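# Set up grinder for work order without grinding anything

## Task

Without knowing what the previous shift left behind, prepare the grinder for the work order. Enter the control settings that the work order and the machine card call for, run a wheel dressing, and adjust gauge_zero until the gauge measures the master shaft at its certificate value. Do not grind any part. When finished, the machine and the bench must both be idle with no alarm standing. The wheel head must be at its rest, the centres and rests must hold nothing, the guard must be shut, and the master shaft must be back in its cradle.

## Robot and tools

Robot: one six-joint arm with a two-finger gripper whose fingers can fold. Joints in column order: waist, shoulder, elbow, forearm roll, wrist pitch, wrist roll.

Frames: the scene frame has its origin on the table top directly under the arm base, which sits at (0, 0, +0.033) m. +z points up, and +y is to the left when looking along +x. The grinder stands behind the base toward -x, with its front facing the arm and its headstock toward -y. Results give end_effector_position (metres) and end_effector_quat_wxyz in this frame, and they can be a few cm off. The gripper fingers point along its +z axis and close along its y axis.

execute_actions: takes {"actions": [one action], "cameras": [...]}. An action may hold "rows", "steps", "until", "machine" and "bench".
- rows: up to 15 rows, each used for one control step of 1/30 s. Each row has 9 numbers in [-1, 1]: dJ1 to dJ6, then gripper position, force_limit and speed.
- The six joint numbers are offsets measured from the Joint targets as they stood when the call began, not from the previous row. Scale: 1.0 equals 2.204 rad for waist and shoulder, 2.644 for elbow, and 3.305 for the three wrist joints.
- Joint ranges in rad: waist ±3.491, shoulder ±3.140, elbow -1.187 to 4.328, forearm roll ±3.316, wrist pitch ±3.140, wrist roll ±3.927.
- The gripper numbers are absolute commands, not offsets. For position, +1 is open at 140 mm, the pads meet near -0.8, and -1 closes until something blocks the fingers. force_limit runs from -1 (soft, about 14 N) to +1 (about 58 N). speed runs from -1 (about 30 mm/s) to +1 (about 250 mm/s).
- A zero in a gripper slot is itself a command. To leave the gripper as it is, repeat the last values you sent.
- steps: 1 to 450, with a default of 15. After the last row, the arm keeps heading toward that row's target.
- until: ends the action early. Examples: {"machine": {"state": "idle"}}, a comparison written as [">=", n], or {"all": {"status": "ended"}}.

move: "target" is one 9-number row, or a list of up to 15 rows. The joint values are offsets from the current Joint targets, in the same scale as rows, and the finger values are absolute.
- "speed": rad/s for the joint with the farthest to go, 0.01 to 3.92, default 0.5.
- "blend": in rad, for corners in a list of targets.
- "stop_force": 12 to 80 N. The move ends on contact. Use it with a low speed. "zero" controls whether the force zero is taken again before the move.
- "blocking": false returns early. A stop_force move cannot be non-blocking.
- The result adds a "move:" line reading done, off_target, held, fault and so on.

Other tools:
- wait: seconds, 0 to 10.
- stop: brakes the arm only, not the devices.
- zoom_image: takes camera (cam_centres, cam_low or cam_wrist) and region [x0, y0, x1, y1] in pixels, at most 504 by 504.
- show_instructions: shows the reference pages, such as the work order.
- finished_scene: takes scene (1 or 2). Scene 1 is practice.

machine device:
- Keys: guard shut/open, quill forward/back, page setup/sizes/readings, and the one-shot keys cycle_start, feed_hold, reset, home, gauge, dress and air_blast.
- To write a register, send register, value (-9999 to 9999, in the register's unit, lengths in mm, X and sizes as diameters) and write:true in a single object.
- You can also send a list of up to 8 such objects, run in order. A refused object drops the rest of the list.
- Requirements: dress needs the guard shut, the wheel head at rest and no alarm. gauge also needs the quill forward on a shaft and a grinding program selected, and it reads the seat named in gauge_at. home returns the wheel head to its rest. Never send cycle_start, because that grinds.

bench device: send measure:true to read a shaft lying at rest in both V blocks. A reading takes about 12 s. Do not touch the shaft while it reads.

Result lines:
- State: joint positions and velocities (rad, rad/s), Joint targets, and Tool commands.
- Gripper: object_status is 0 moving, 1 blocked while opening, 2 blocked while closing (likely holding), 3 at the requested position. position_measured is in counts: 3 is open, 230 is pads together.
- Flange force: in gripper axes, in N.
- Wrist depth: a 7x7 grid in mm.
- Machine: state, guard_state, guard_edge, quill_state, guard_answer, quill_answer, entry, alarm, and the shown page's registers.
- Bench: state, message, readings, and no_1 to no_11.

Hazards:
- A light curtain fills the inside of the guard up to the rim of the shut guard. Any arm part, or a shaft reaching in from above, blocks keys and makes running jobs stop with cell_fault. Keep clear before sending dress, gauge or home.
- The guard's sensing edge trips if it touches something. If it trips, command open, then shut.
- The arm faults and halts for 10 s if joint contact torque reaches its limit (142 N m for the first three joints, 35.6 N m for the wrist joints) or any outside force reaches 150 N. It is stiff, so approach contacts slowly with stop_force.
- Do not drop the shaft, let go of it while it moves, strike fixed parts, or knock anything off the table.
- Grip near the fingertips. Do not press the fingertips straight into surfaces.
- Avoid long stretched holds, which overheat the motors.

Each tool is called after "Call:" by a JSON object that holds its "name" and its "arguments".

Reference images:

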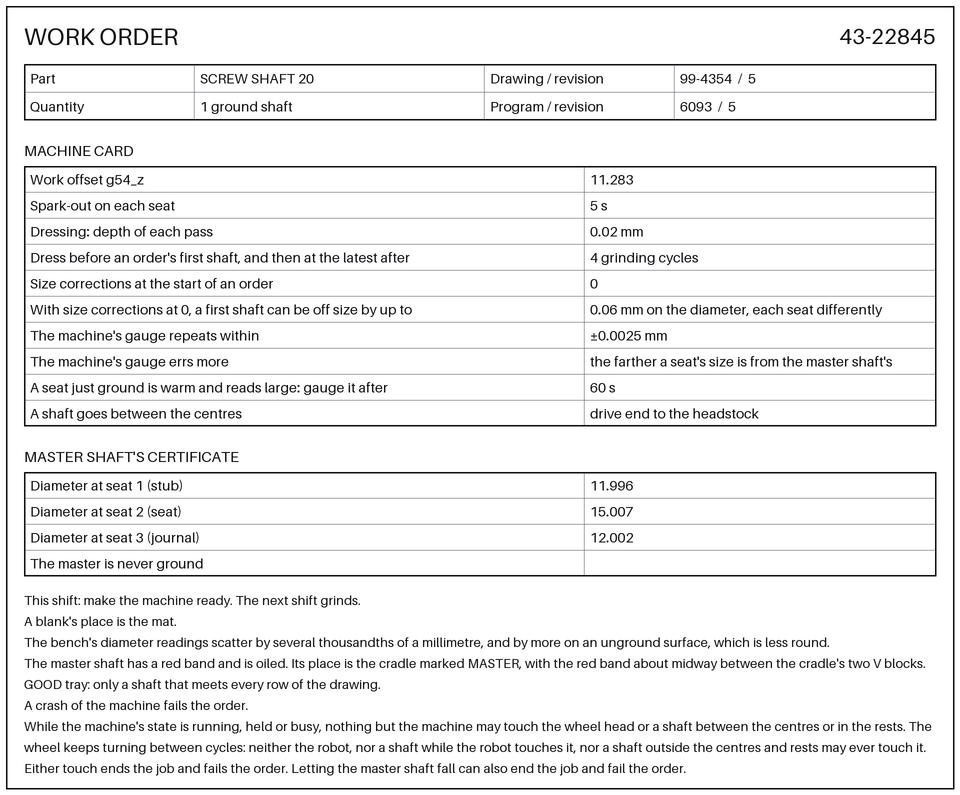

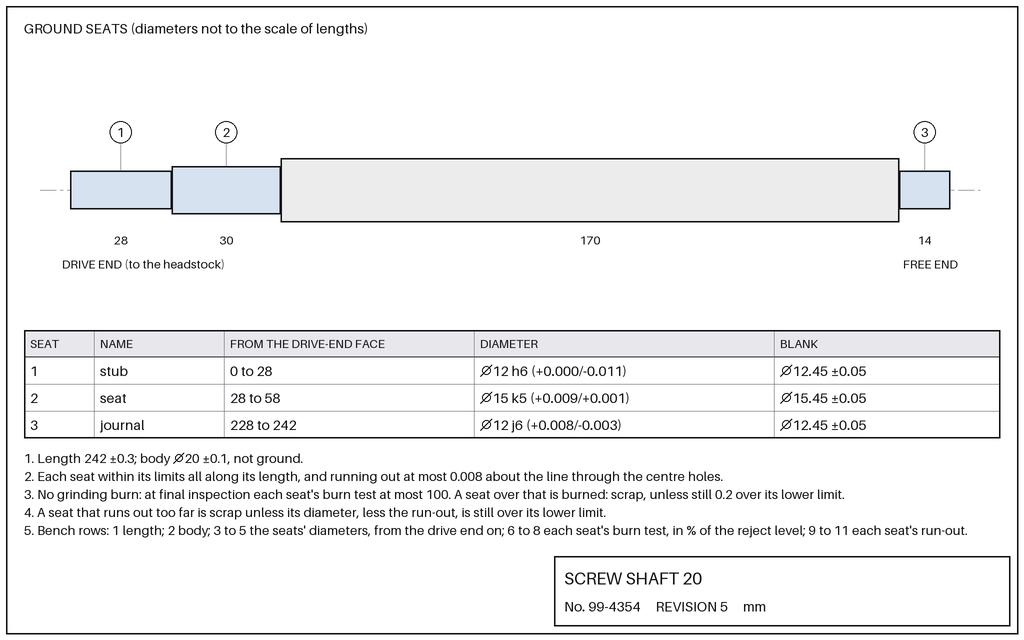

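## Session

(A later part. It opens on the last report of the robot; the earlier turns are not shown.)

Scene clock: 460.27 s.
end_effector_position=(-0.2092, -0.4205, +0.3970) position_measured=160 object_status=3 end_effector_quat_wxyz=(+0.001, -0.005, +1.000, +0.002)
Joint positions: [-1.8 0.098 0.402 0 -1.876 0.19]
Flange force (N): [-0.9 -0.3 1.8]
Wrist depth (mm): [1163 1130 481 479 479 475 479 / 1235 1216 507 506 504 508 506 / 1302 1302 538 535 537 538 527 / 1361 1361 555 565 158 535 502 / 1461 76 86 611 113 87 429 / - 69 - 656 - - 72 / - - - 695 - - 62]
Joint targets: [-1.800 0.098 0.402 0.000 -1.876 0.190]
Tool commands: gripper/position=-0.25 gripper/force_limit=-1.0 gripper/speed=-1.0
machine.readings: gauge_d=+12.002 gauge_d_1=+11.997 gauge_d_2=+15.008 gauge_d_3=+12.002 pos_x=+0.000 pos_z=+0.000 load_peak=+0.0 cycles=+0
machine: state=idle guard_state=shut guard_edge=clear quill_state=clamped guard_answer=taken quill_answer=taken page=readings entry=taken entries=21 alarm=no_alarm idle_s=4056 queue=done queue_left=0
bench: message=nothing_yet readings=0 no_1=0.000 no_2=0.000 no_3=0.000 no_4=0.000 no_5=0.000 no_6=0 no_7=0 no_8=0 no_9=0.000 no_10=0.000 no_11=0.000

Call:
{"name": "execute_actions", "arguments": {"actions": [{"machine":[{"page":"setup","guard":"open"},{"quill":"back"}],"steps":160,"until":{"machine":{"queue":"done"}}}], "cameras": ["cam_centres"]}}

Call:
{"name": "move", "arguments": {"target": [[-0.61934,0.17532,0.23941,0,-0.07431,-0.06288,-0.25,-1,-1],[-0.62246,0.19402,0.07602,0,0.06884,-0.06288,-0.25,-1,-1]], "speed": [0.6,0.25], "blend": [0.05,0], "cameras": ["cam_wrist","cam_centres"]}}

Scene clock: 474.87 s.
end_effector_position=(-0.2092, -0.4205, +0.3970) position_measured=160 object_status=3 end_effector_quat_wxyz=(+0.001, -0.005, +1.000, +0.002)
Joint positions: [-1.8 0.098 0.402 0 -1.876 0.19]
Flange force (N): [-0.9 -0.4 1.7]
Wrist depth (mm): [1186 1125 480 479 482 480 480 / 1223 1223 507 509 504 504 507 / 1309 1275 535 538 540 536 527 / 1393 1339 553 561 158 535 501 / 1479 76 86 604 113 87 428 / - 69 - 655 - - 72 / - - - 687 - - 62]
Joint targets: [-1.800 0.098 0.402 0.000 -1.876 0.190]
Tool commands: gripper/position=-0.25 gripper/force_limit=-1.0 gripper/speed=-1.0
machine.setup: program=+6093 g54_z=+11.283 wheel_d=+292.416 sparkout_s=+5.0 dress_depth=+0.020 gauge_at=+1 gauge_zero=+0.050 program_revision=+5 since_dress=+0 stored1_number=+4678 stored1_revision=+2 stored2_number=+6093 stored2_revision=+5 stored3_number=+9000 stored3_revision=+1 stored4_number=+5779 stored4_revision=+4
machine: state=idle guard_state=open guard_edge=clear quill_state=back guard_answer=taken quill_answer=taken page=setup entry=taken entries=21 alarm=no_alarm idle_s=4070 queue=done queue_left=0
bench: message=nothing_yet readings=0 no_1=0.000 no_2=0.000 no_3=0.000 no_4=0.000 no_5=0.000 no_6=0 no_7=0 no_8=0 no_9=0.000 no_10=0.000 no_11=0.000
Images, in order (width x height): cam_centres 504x504.

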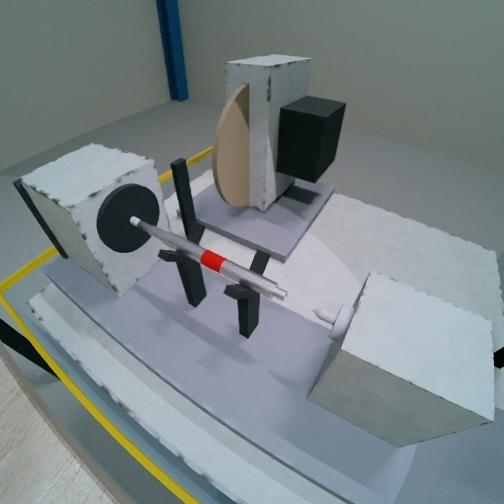

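Scene clock: 479.43 s.
end_effector_position=(-0.6370, +0.1174, +0.2496) position_measured=160 object_status=3 end_effector_quat_wxyz=(-0.001, +0.707, +0.707, +0.002)
Joint positions: [-3.172 0.525 0.603 0 -1.649 -0.018]
Flange force (N): [0.0 -3.0 1.6]
Wrist depth (mm): [356 356 364 188 297 355 346 / 370 385 - 314 318 1099 368 / 372 379 393 330 336 1084 386 / 393 395 414 217 137 447 410 / - 81 86 233 113 87 429 / - 69 - 295 - - 72 / - - - 250 - - 62]
Joint targets: [-3.172 0.525 0.603 0.000 -1.649 -0.018]
machine.setup: program=+6093 g54_z=+11.283 wheel_d=+292.416 sparkout_s=+5.0 dress_depth=+0.020 gauge_at=+1 gauge_zero=+0.050 program_revision=+5 since_dress=+0 stored1_number=+4678 stored1_revision=+2 stored2_number=+6093 stored2_revision=+5 stored3_number=+9000 stored3_revision=+1 stored4_number=+5779 stored4_revision=+4
machine: state=idle guard_state=open guard_edge=clear quill_state=back guard_answer=taken quill_answer=taken page=setup entry=taken entries=21 alarm=no_alarm idle_s=4075 queue=done queue_left=0
bench: message=nothing_yet readings=0 no_1=0.000 no_2=0.000 no_3=0.000 no_4=0.000 no_5=0.000 no_6=0 no_7=0 no_8=0 no_9=0.000 no_10=0.000 no_11=0.000
move: done
Images, in order (width x height): cam_centres 504x504, cam_wrist 896x504.

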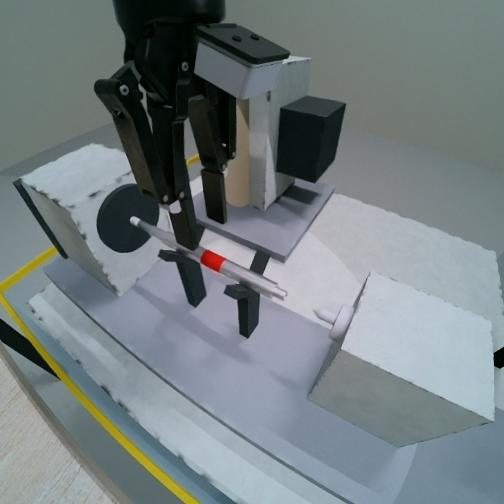

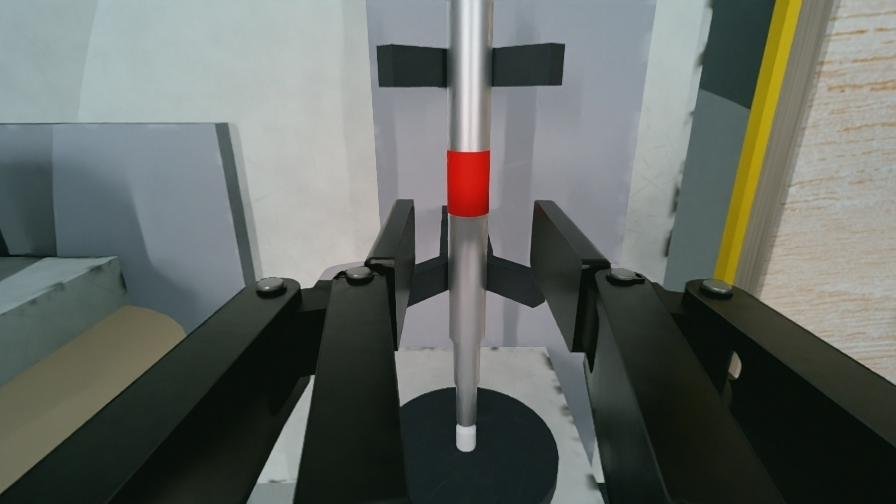

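Call:
{"name": "move", "arguments": {"target": [0,-0.0008,-0.05025,0,0.03968,0,-0.25,-1,-1], "speed": 0.1, "cameras": ["cam_wrist"]}}

Call:
{"name": "execute_actions", "arguments": {"actions": [{"rows":[[0,0,0,0,0,0,-1,1,-1]],"steps":80}], "cameras": ["cam_wrist","cam_centres"]}}

Scene clock: 484.07 s.
end_effector_position=(-0.6370, +0.1176, +0.1936) position_measured=160 object_status=3 end_effector_quat_wxyz=(-0.001, +0.707, +0.707, +0.002)
Joint positions: [-3.172 0.523 0.471 0 -1.518 -0.018]
Flange force (N): [0.2 -4.2 2.0]
Wrist depth (mm): [307 - - 133 245 256 311 / - 320 314 141 264 265 311 / 317 317 - 152 280 1051 329 / 337 336 99 157 158 1125 349 / 360 81 86 168 131 87 367 / - 69 - 177 - - 72 / - - - 240 - - 62]
Joint targets: [-3.172 0.523 0.471 0.000 -1.518 -0.018]
machine.setup: program=+6093 g54_z=+11.283 wheel_d=+292.416 sparkout_s=+5.0 dress_depth=+0.020 gauge_at=+1 gauge_zero=+0.050 program_revision=+5 since_dress=+0 stored1_number=+4678 stored1_revision=+2 stored2_number=+6093 stored2_revision=+5 stored3_number=+9000 stored3_revision=+1 stored4_number=+5779 stored4_revision=+4
machine: state=idle guard_state=open guard_edge=clear quill_state=back guard_answer=taken quill_answer=taken page=setup entry=taken entries=21 alarm=no_alarm idle_s=4079 queue=done queue_left=0
bench: message=nothing_yet readings=0 no_1=0.000 no_2=0.000 no_3=0.000 no_4=0.000 no_5=0.000 no_6=0 no_7=0 no_8=0 no_9=0.000 no_10=0.000 no_11=0.000
move: done
Images, in order (width x height): cam_wrist 896x504.

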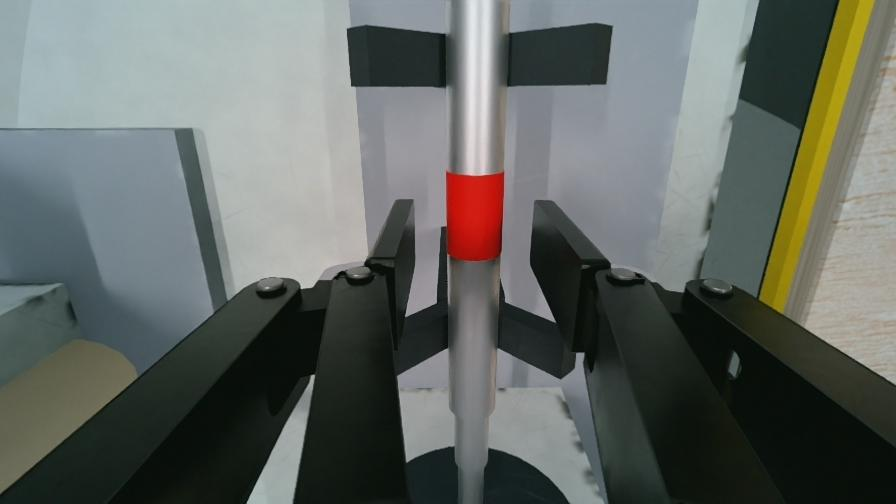

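Scene clock: 486.93 s.
end_effector_position=(-0.6370, +0.1176, +0.1936) position_measured=204 object_status=2 end_effector_quat_wxyz=(-0.001, +0.707, +0.707, +0.002)
Joint positions: [-3.172 0.523 0.471 0 -1.518 -0.018]
Flange force (N): [-1.9 -8.9 -10.0]
Wrist depth (mm): [308 301 301 133 248 253 311 / - 316 312 142 265 268 312 / 317 323 337 152 280 285 329 / 337 337 - 151 290 371 348 / 374 353 87 114 87 83 371 / - - 74 69 - 75 392 / - - - - - - -]
Joint targets: [-3.172 0.523 0.471 0.000 -1.518 -0.018]
machine.setup: program=+6093 g54_z=+11.283 wheel_d=+292.416 sparkout_s=+5.0 dress_depth=+0.020 gauge_at=+1 gauge_zero=+0.050 program_revision=+5 since_dress=+0 stored1_number=+4678 stored1_revision=+2 stored2_number=+6093 stored2_revision=+5 stored3_number=+9000 stored3_revision=+1 stored4_number=+5779 stored4_revision=+4
machine: state=idle guard_state=open guard_edge=clear quill_state=back guard_answer=taken quill_answer=taken page=setup entry=taken entries=21 alarm=no_alarm idle_s=4082 queue=done queue_left=0
bench: message=nothing_yet readings=0 no_1=0.000 no_2=0.000 no_3=0.000 no_4=0.000 no_5=0.000 no_6=0 no_7=0 no_8=0 no_9=0.000 no_10=0.000 no_11=0.000
Images, in order (width x height): cam_centres 504x504, cam_wrist 896x504.

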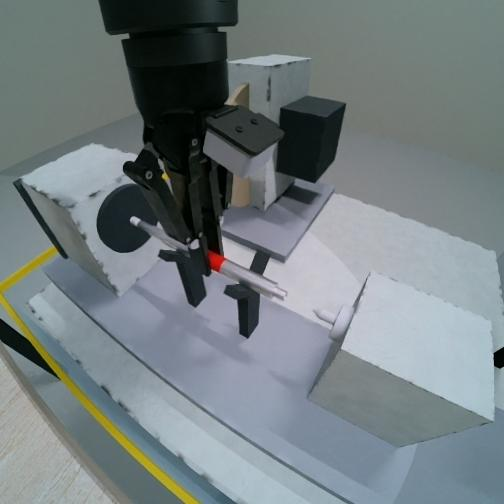

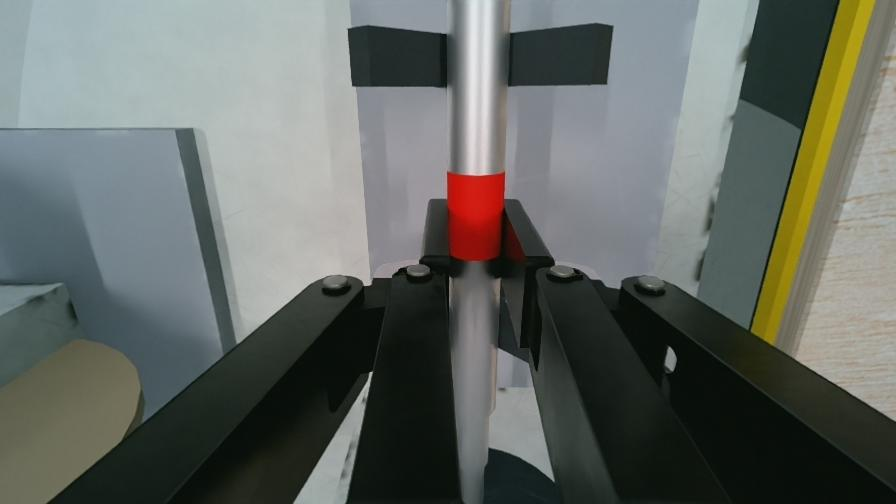

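Call:
{"name": "move", "arguments": {"target": [-0.00858,0.0028,0.0052,0,-0.0023,0.00572,-1,1,-1], "speed": 0.03, "stop_force": 30, "cameras": ["cam_centres"]}}

Call:
{"name": "zoom_image", "arguments": {"camera": "cam_centres", "region": [90, 140, 390, 360]}}

Scene clock: 495.13 s.
end_effector_position=(-0.6370, +0.1296, +0.1956) position_measured=204 object_status=2 end_effector_quat_wxyz=(-0.001, +0.707, +0.707, +0.002)
Joint positions: [-3.191 0.529 0.484 0 -1.525 0.001]
Flange force (N): [-0.3 -3.3 7.1]
Wrist depth (mm): [312 - 247 132 253 253 303 / 319 - - 139 260 998 317 / 319 323 341 153 282 1070 330 / 337 343 - 151 292 1146 351 / 356 355 86 113 87 83 373 / - - 74 69 - 75 393 / - - - - - - -]
Joint targets: [-3.191 0.529 0.484 0.000 -1.525 0.001]
machine.setup: program=+6093 g54_z=+11.283 wheel_d=+292.416 sparkout_s=+5.0 dress_depth=+0.020 gauge_at=+1 gauge_zero=+0.050 program_revision=+5 since_dress=+0 stored1_number=+4678 stored1_revision=+2 stored2_number=+6093 stored2_revision=+5 stored3_number=+9000 stored3_revision=+1 stored4_number=+5779 stored4_revision=+4
machine: state=idle guard_state=open guard_edge=clear quill_state=back guard_answer=taken quill_answer=taken page=setup entry=taken entries=21 alarm=no_alarm idle_s=4090 queue=done queue_left=0
bench: message=nothing_yet readings=0 no_1=0.000 no_2=0.000 no_3=0.000 no_4=0.000 no_5=0.000 no_6=0 no_7=0 no_8=0 no_9=0.000 no_10=0.000 no_11=0.000
move: done
Images, in order (width x height): cam_centres 504x504.

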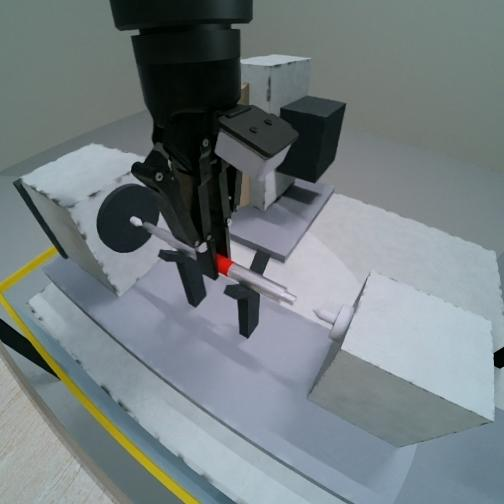

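Scaled by 1.680 from the camera's 504x504 image, which has a finer 720x720 frame.

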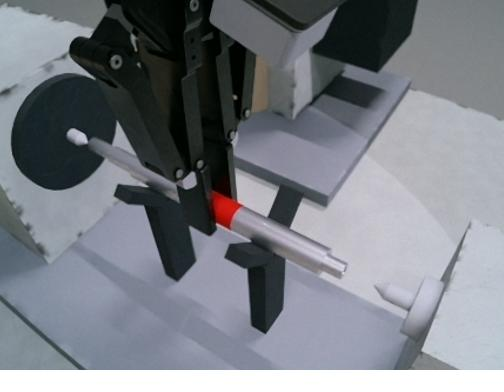

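Call:
{"name": "move", "arguments": {"target": [[0,0.00115,0.04896,0,-0.03839,0,-1,1,-1],[0.00488,-0.02071,0.2084,0,-0.18053,-0.00327,-1,1,-1],[0.63104,-0.19626,-0.0308,0,-0.10623,0.05716,-1,1,-1]], "speed": [0.12,0.35,0.6], "blend": [0.04,0.1,0]}}

Call:
{"name": "execute_actions", "arguments": {"actions": [{"machine":{"guard":"shut"},"steps":2}]}}

Scene clock: 503.10 s.
end_effector_position=(-0.2093, -0.4205, +0.3974) position_measured=204 object_status=2 end_effector_quat_wxyz=(+0.001, -0.005, +1.000, +0.002)
Joint positions: [-1.8 0.097 0.403 0 -1.876 0.19]
Flange force (N): [-0.6 -1.1 6.5]
Wrist depth (mm): [1141 482 483 132 479 483 478 / 1242 1216 507 139 509 507 504 / 1309 1302 538 151 536 536 530 / 1377 1346 564 150 555 536 498 / 1461 - 86 114 87 87 447 / - - 74 69 - 75 385 / - - - - - - -]
Joint targets: [-1.800 0.097 0.403 0.000 -1.876 0.190]
machine.setup: program=+6093 g54_z=+11.283 wheel_d=+292.416 sparkout_s=+5.0 dress_depth=+0.020 gauge_at=+1 gauge_zero=+0.050 program_revision=+5 since_dress=+0 stored1_number=+4678 stored1_revision=+2 stored2_number=+6093 stored2_revision=+5 stored3_number=+9000 stored3_revision=+1 stored4_number=+5779 stored4_revision=+4
machine: state=idle guard_state=open guard_edge=clear quill_state=back guard_answer=taken quill_answer=taken page=setup entry=taken entries=21 alarm=no_alarm idle_s=4098 queue=done queue_left=0
bench: message=nothing_yet readings=0 no_1=0.000 no_2=0.000 no_3=0.000 no_4=0.000 no_5=0.000 no_6=0 no_7=0 no_8=0 no_9=0.000 no_10=0.000 no_11=0.000
move: done

Scene clock: 503.37 s.
end_effector_position=(-0.2092, -0.4205, +0.3974) position_measured=204 object_status=2 end_effector_quat_wxyz=(+0.001, -0.005, +1.000, +0.002)
Joint positions: [-1.8 0.097 0.403 0 -1.876 0.19]
Flange force (N): [-1.0 -0.7 6.9]
Wrist depth (mm): [1169 1146 481 132 481 481 478 / 1242 1216 504 139 509 503 507 / 1309 1302 537 151 537 535 530 / 1385 1346 568 150 556 532 499 / 1488 - 87 114 87 87 445 / 1556 - 74 69 - 75 383 / - - - - - - -]
Joint targets: [-1.800 0.097 0.403 0.000 -1.876 0.190]
Tool commands: gripper/position=-1.0 gripper/force_limit=+1.0 gripper/speed=-1.0
machine.setup: program=+6093 g54_z=+11.283 wheel_d=+292.416 sparkout_s=+5.0 dress_depth=+0.020 gauge_at=+1 gauge_zero=+0.050 program_revision=+5 since_dress=+0 stored1_number=+4678 stored1_revision=+2 stored2_number=+6093 stored2_revision=+5 stored3_number=+9000 stored3_revision=+1 stored4_number=+5779 stored4_revision=+4
machine: state=idle guard_state=between guard_edge=clear quill_state=back guard_answer=taken quill_answer=taken page=setup entry=taken entries=21 alarm=no_alarm idle_s=4098 queue=running queue_left=0
bench: message=nothing_yet readings=0 no_1=0.000 no_2=0.000 no_3=0.000 no_4=0.000 no_5=0.000 no_6=0 no_7=0 no_8=0 no_9=0.000 no_10=0.000 no_11=0.000

Call:
{"name": "move", "arguments": {"target": [0.85685,-0.0042,-0.1824,0,0.14306,0.3889,-1,1,-1], "speed": 0.6, "cameras": ["cam_wrist","cam_low"]}}

Scene clock: 517.13 s.
end_effector_position=(+0.4731, -0.0667, +0.1991) position_measured=204 object_status=2 end_effector_quat_wxyz=(-0.002, +1.000, +0.021, +0.001)
Joint positions: [0.088 0.088 -0.079 0 -1.404 1.475]
Flange force (N): [0.7 -0.7 7.1]
Wrist depth (mm): [304 289 302 133 300 - 281 / 319 313 319 140 308 - 289 / 338 317 334 153 330 323 - / 361 358 352 150 345 - - / 380 378 86 114 87 83 337 / 403 - 74 69 - 75 - / - - - - - - -]
Joint targets: [0.088 0.088 -0.080 0.000 -1.404 1.475]
machine.setup: program=+6093 g54_z=+11.283 wheel_d=+292.416 sparkout_s=+5.0 dress_depth=+0.020 gauge_at=+1 gauge_zero=+0.050 program_revision=+5 since_dress=+0 stored1_number=+4678 stored1_revision=+2 stored2_number=+6093 stored2_revision=+5 stored3_number=+9000 stored3_revision=+1 stored4_number=+5779 stored4_revision=+4
machine: state=idle guard_state=shut guard_edge=clear quill_state=back guard_answer=taken quill_answer=taken page=setup entry=taken entries=21 alarm=no_alarm idle_s=4112 queue=done queue_left=0
bench: message=nothing_yet readings=0 no_1=0.000 no_2=0.000 no_3=0.000 no_4=0.000 no_5=0.000 no_6=0 no_7=0 no_8=0 no_9=0.000 no_10=0.000 no_11=0.000
move: done
Images, in order (width x height): cam_low 504x504, cam_wrist 896x504.

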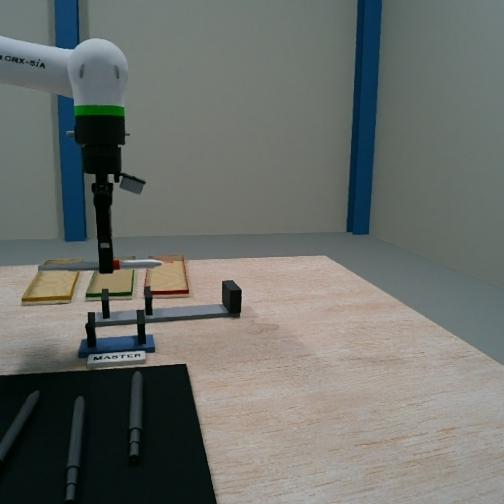

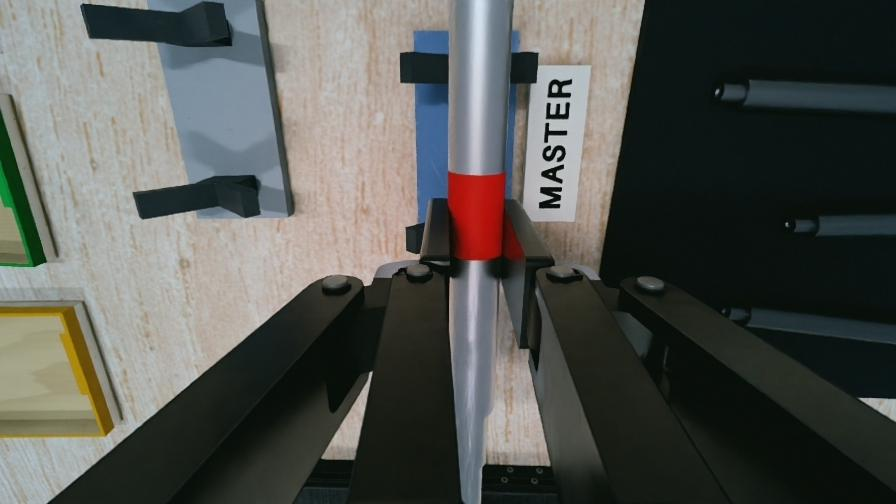

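Call:
{"name": "move", "arguments": {"target": [0,0.02936,-0.05971,0,0.06735,0,-1,1,-1], "speed": 0.15, "cameras": ["cam_wrist","cam_low"]}}

Call:
{"name": "zoom_image", "arguments": {"camera": "cam_low", "region": [20, 240, 200, 400]}}

Scene clock: 521.73 s.
end_effector_position=(+0.4734, -0.0663, +0.1041) position_measured=204 object_status=2 end_effector_quat_wxyz=(-0.002, +1.000, +0.021, +0.001)
Joint positions: [0.088 0.152 -0.237 0 -1.181 1.475]
Flange force (N): [1.3 -1.2 7.1]
Wrist depth (mm): [186 214 216 153 211 216 - / 217 222 227 143 213 223 210 / 235 231 241 154 244 233 228 / 247 245 253 151 124 - - / 273 269 86 114 87 82 - / 288 - 74 69 - 75 256 / - - - - - - -]
Joint targets: [0.088 0.152 -0.237 0.000 -1.181 1.475]
machine.setup: program=+6093 g54_z=+11.283 wheel_d=+292.416 sparkout_s=+5.0 dress_depth=+0.020 gauge_at=+1 gauge_zero=+0.050 program_revision=+5 since_dress=+0 stored1_number=+4678 stored1_revision=+2 stored2_number=+6093 stored2_revision=+5 stored3_number=+9000 stored3_revision=+1 stored4_number=+5779 stored4_revision=+4
machine: state=idle guard_state=shut guard_edge=clear quill_state=back guard_answer=taken quill_answer=taken page=setup entry=taken entries=21 alarm=no_alarm idle_s=4117 queue=done queue_left=0
bench: message=nothing_yet readings=0 no_1=0.000 no_2=0.000 no_3=0.000 no_4=0.000 no_5=0.000 no_6=0 no_7=0 no_8=0 no_9=0.000 no_10=0.000 no_11=0.000
move: done
Images, in order (width x height): cam_low 504x504, cam_wrist 896x504.

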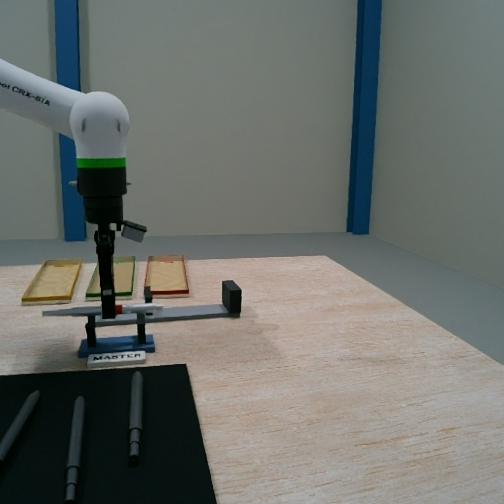

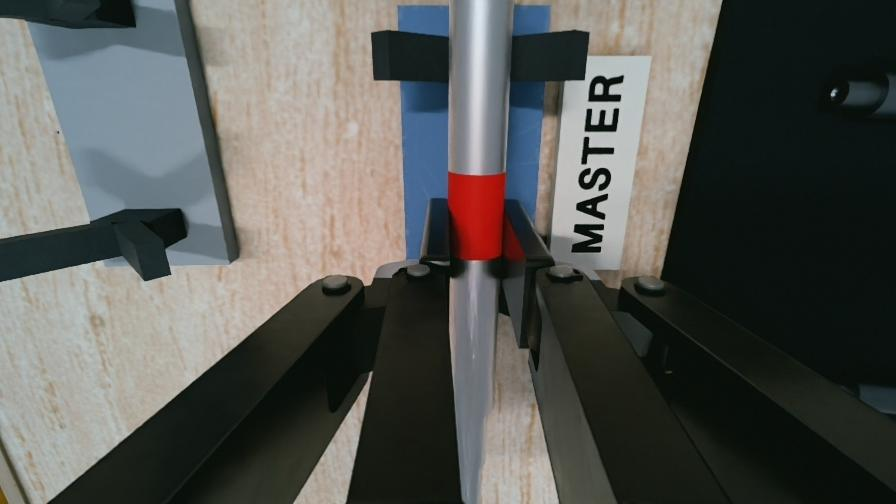

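Scaled by 2.800 from the camera's 504x504 image, which has a finer 720x720 frame.

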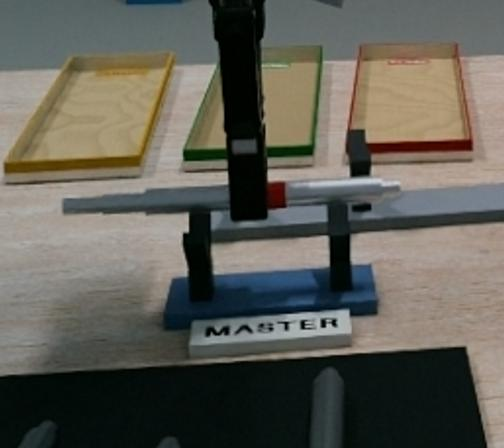

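Call:
{"name": "move", "arguments": {"target": [0,0.01521,-0.01604,0,0.02297,0,-1,1,-1], "speed": 0.03, "stop_force": 12, "cameras": ["cam_wrist","cam_low"]}}

Call:
{"name": "zoom_image", "arguments": {"camera": "cam_low", "region": [20, 240, 200, 400]}}

Scene clock: 527.40 s.
end_effector_position=(+0.4736, -0.0664, +0.0741) position_measured=204 object_status=2 end_effector_quat_wxyz=(-0.002, +1.000, +0.021, +0.001)
Joint positions: [0.088 0.184 -0.277 0.001 -1.109 1.475]
Flange force (N): [0.8 17.2 -11.5]
Wrist depth (mm): [179 187 187 132 136 188 179 / 188 200 199 141 190 196 193 / 199 206 211 153 199 205 199 / 190 216 221 152 118 225 207 / 239 235 86 114 87 82 - / 251 - 74 69 - 75 - / - - - - - - -]
Joint targets: [0.088 0.184 -0.277 0.001 -1.110 1.475]
machine.setup: program=+6093 g54_z=+11.283 wheel_d=+292.416 sparkout_s=+5.0 dress_depth=+0.020 gauge_at=+1 gauge_zero=+0.050 program_revision=+5 since_dress=+0 stored1_number=+4678 stored1_revision=+2 stored2_number=+6093 stored2_revision=+5 stored3_number=+9000 stored3_revision=+1 stored4_number=+5779 stored4_revision=+4
machine: state=idle guard_state=shut guard_edge=clear quill_state=back guard_answer=taken quill_answer=taken page=setup entry=taken entries=21 alarm=no_alarm idle_s=4122 queue=done queue_left=0
bench: message=nothing_yet readings=0 no_1=0.000 no_2=0.000 no_3=0.000 no_4=0.000 no_5=0.000 no_6=0 no_7=0 no_8=0 no_9=0.000 no_10=0.000 no_11=0.000
move: contact
Images, in order (width x height): cam_low 504x504, cam_wrist 896x504.

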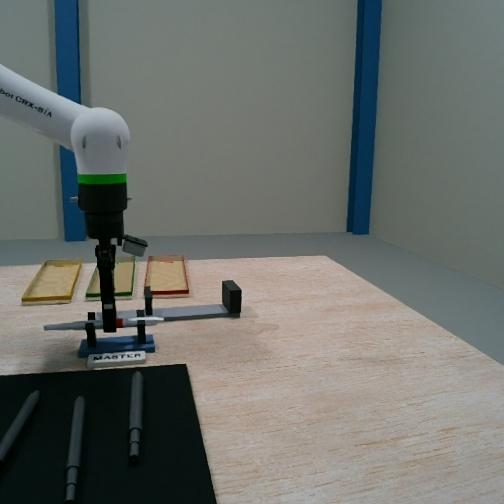

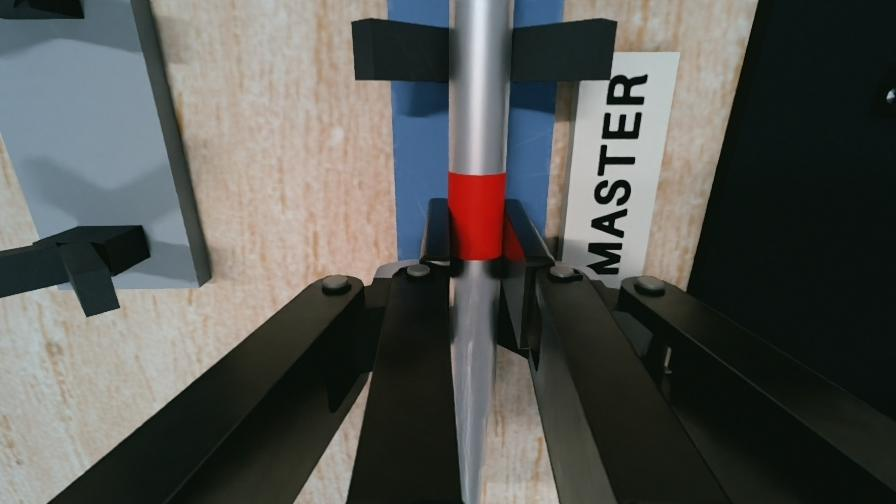

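Scaled by 2.800 from the camera's 504x504 image, which has a finer 720x720 frame.

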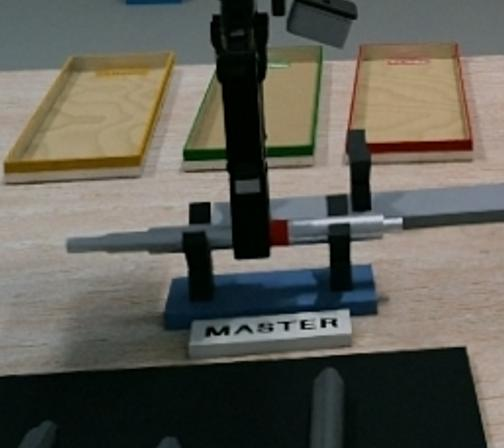

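Call:
{"name": "execute_actions", "arguments": {"actions": [{"rows":[[-0.0014,0,0,0,0,0.0009,-1,1,-1]],"steps":20}]}}

Call:
{"name": "execute_actions", "arguments": {"actions": [{"rows":[[0,0,0,0,0,0,-0.25,-1,-1]],"steps":60}], "cameras": ["cam_wrist","cam_low"]}}

Call:
{"name": "zoom_image", "arguments": {"camera": "cam_low", "region": [20, 240, 200, 400]}}

Scene clock: 531.73 s.
end_effector_position=(+0.4734, -0.0678, +0.0741) position_measured=204 object_status=2 end_effector_quat_wxyz=(-0.002, +1.000, +0.021, +0.001)
Joint positions: [0.085 0.184 -0.277 0.001 -1.11 1.478]
Flange force (N): [0.6 -11.1 -1.0]
Wrist depth (mm): [178 187 187 132 135 187 179 / 188 197 199 141 192 195 - / 199 208 211 153 202 209 - / 189 216 221 152 125 224 - / 238 235 86 114 87 82 - / 252 - 74 69 - 75 - / - - - - - - -]
Joint targets: [0.085 0.184 -0.277 0.001 -1.110 1.478]
machine.setup: program=+6093 g54_z=+11.283 wheel_d=+292.416 sparkout_s=+5.0 dress_depth=+0.020 gauge_at=+1 gauge_zero=+0.050 program_revision=+5 since_dress=+0 stored1_number=+4678 stored1_revision=+2 stored2_number=+6093 stored2_revision=+5 stored3_number=+9000 stored3_revision=+1 stored4_number=+5779 stored4_revision=+4
machine: state=idle guard_state=shut guard_edge=clear quill_state=back guard_answer=taken quill_answer=taken page=setup entry=taken entries=21 alarm=no_alarm idle_s=4126 queue=done queue_left=0
bench: message=nothing_yet readings=0 no_1=0.000 no_2=0.000 no_3=0.000 no_4=0.000 no_5=0.000 no_6=0 no_7=0 no_8=0 no_9=0.000 no_10=0.000 no_11=0.000

Scene clock: 533.93 s.
end_effector_position=(+0.4734, -0.0678, +0.0741) position_measured=160 object_status=3 end_effector_quat_wxyz=(-0.002, +1.000, +0.021, +0.001)
Joint positions: [0.085 0.184 -0.277 0.001 -1.11 1.478]
Flange force (N): [1.0 -0.8 2.6]
Wrist depth (mm): [179 187 187 133 136 188 - / 188 197 199 142 189 196 - / 199 206 210 153 198 207 197 / 189 217 218 158 132 222 - / 239 81 86 168 131 87 - / - 69 - 247 - - - / - - - 269 - - 62]
Joint targets: [0.085 0.184 -0.277 0.001 -1.110 1.478]
machine.setup: program=+6093 g54_z=+11.283 wheel_d=+292.416 sparkout_s=+5.0 dress_depth=+0.020 gauge_at=+1 gauge_zero=+0.050 program_revision=+5 since_dress=+0 stored1_number=+4678 stored1_revision=+2 stored2_number=+6093 stored2_revision=+5 stored3_number=+9000 stored3_revision=+1 stored4_number=+5779 stored4_revision=+4
machine: state=idle guard_state=shut guard_edge=clear quill_state=back guard_answer=taken quill_answer=taken page=setup entry=taken entries=21 alarm=no_alarm idle_s=4129 queue=done queue_left=0
bench: message=nothing_yet readings=0 no_1=0.000 no_2=0.000 no_3=0.000 no_4=0.000 no_5=0.000 no_6=0 no_7=0 no_8=0 no_9=0.000 no_10=0.000 no_11=0.000
Images, in order (width x height): cam_low 504x504, cam_wrist 896x504.

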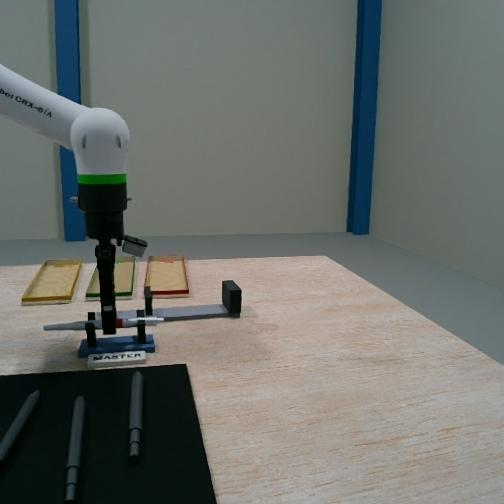

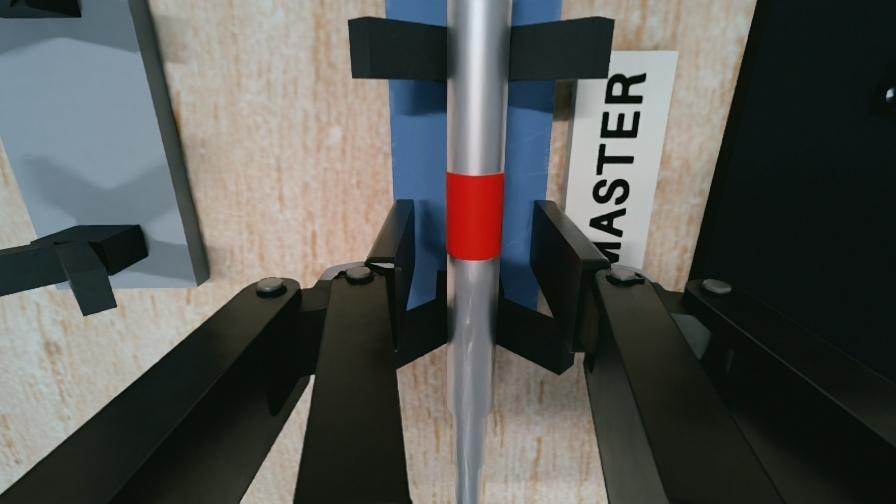

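Scaled by 2.800 from the camera's 504x504 image, which has a finer 720x720 frame.

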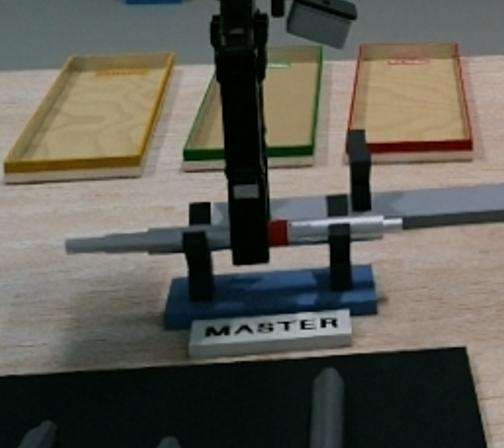

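Call:
{"name": "move", "arguments": {"target": [[0,-0.0143,0.01488,0,-0.02138,0,-0.25,-1,-1],[0,-0.04366,0.07458,0,-0.08866,0,-0.25,-1,-1]], "speed": [0.06,0.2], "blend": [0.02,0], "cameras": ["all"]}}

Scene clock: 539.20 s.
end_effector_position=(+0.4731, -0.0683, +0.1990) position_measured=160 object_status=3 end_effector_quat_wxyz=(-0.002, +1.000, +0.021, +0.001)
Joint positions: [0.085 0.088 -0.08 0.001 -1.403 1.478]
Flange force (N): [1.0 -1.1 2.1]
Wrist depth (mm): [304 288 302 294 301 - 286 / 320 311 318 305 318 - 289 / 338 317 333 319 335 - - / 358 357 348 290 132 - 339 / 376 81 86 374 113 87 348 / - 69 - 406 - - - / - - - 423 - - 62]
Joint targets: [0.085 0.088 -0.080 0.001 -1.403 1.478]
machine.setup: program=+6093 g54_z=+11.283 wheel_d=+292.416 sparkout_s=+5.0 dress_depth=+0.020 gauge_at=+1 gauge_zero=+0.050 program_revision=+5 since_dress=+0 stored1_number=+4678 stored1_revision=+2 stored2_number=+6093 stored2_revision=+5 stored3_number=+9000 stored3_revision=+1 stored4_number=+5779 stored4_revision=+4
machine: state=idle guard_state=shut guard_edge=clear quill_state=back guard_answer=taken quill_answer=taken page=setup entry=taken entries=21 alarm=no_alarm idle_s=4134 queue=done queue_left=0
bench: message=nothing_yet readings=0 no_1=0.000 no_2=0.000 no_3=0.000 no_4=0.000 no_5=0.000 no_6=0 no_7=0 no_8=0 no_9=0.000 no_10=0.000 no_11=0.000
move: done

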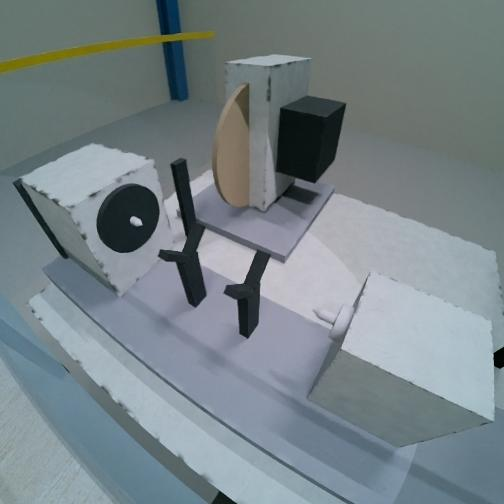

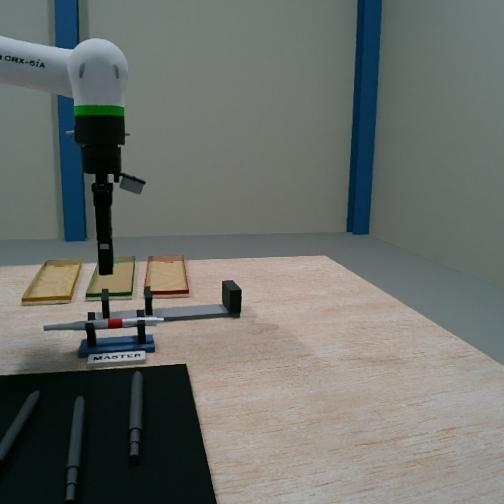

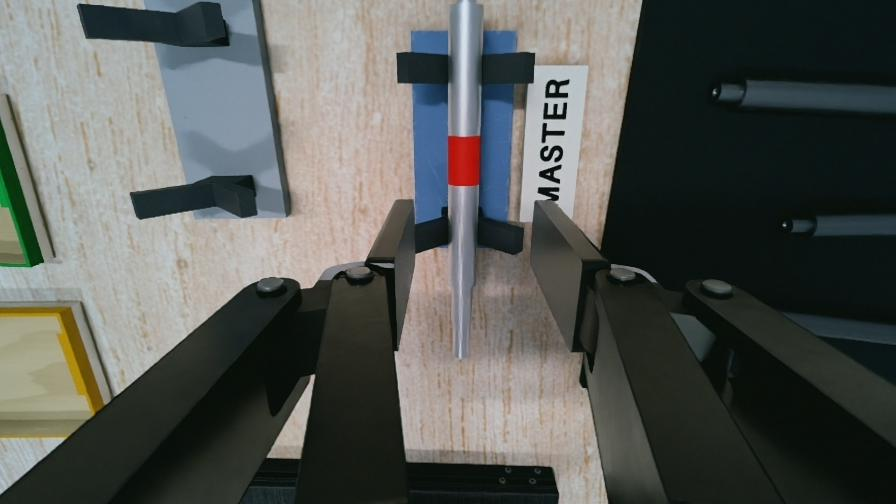

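Call:
{"name": "finished_scene", "arguments": {"scene": 1}}

The scene is finished: the task was done.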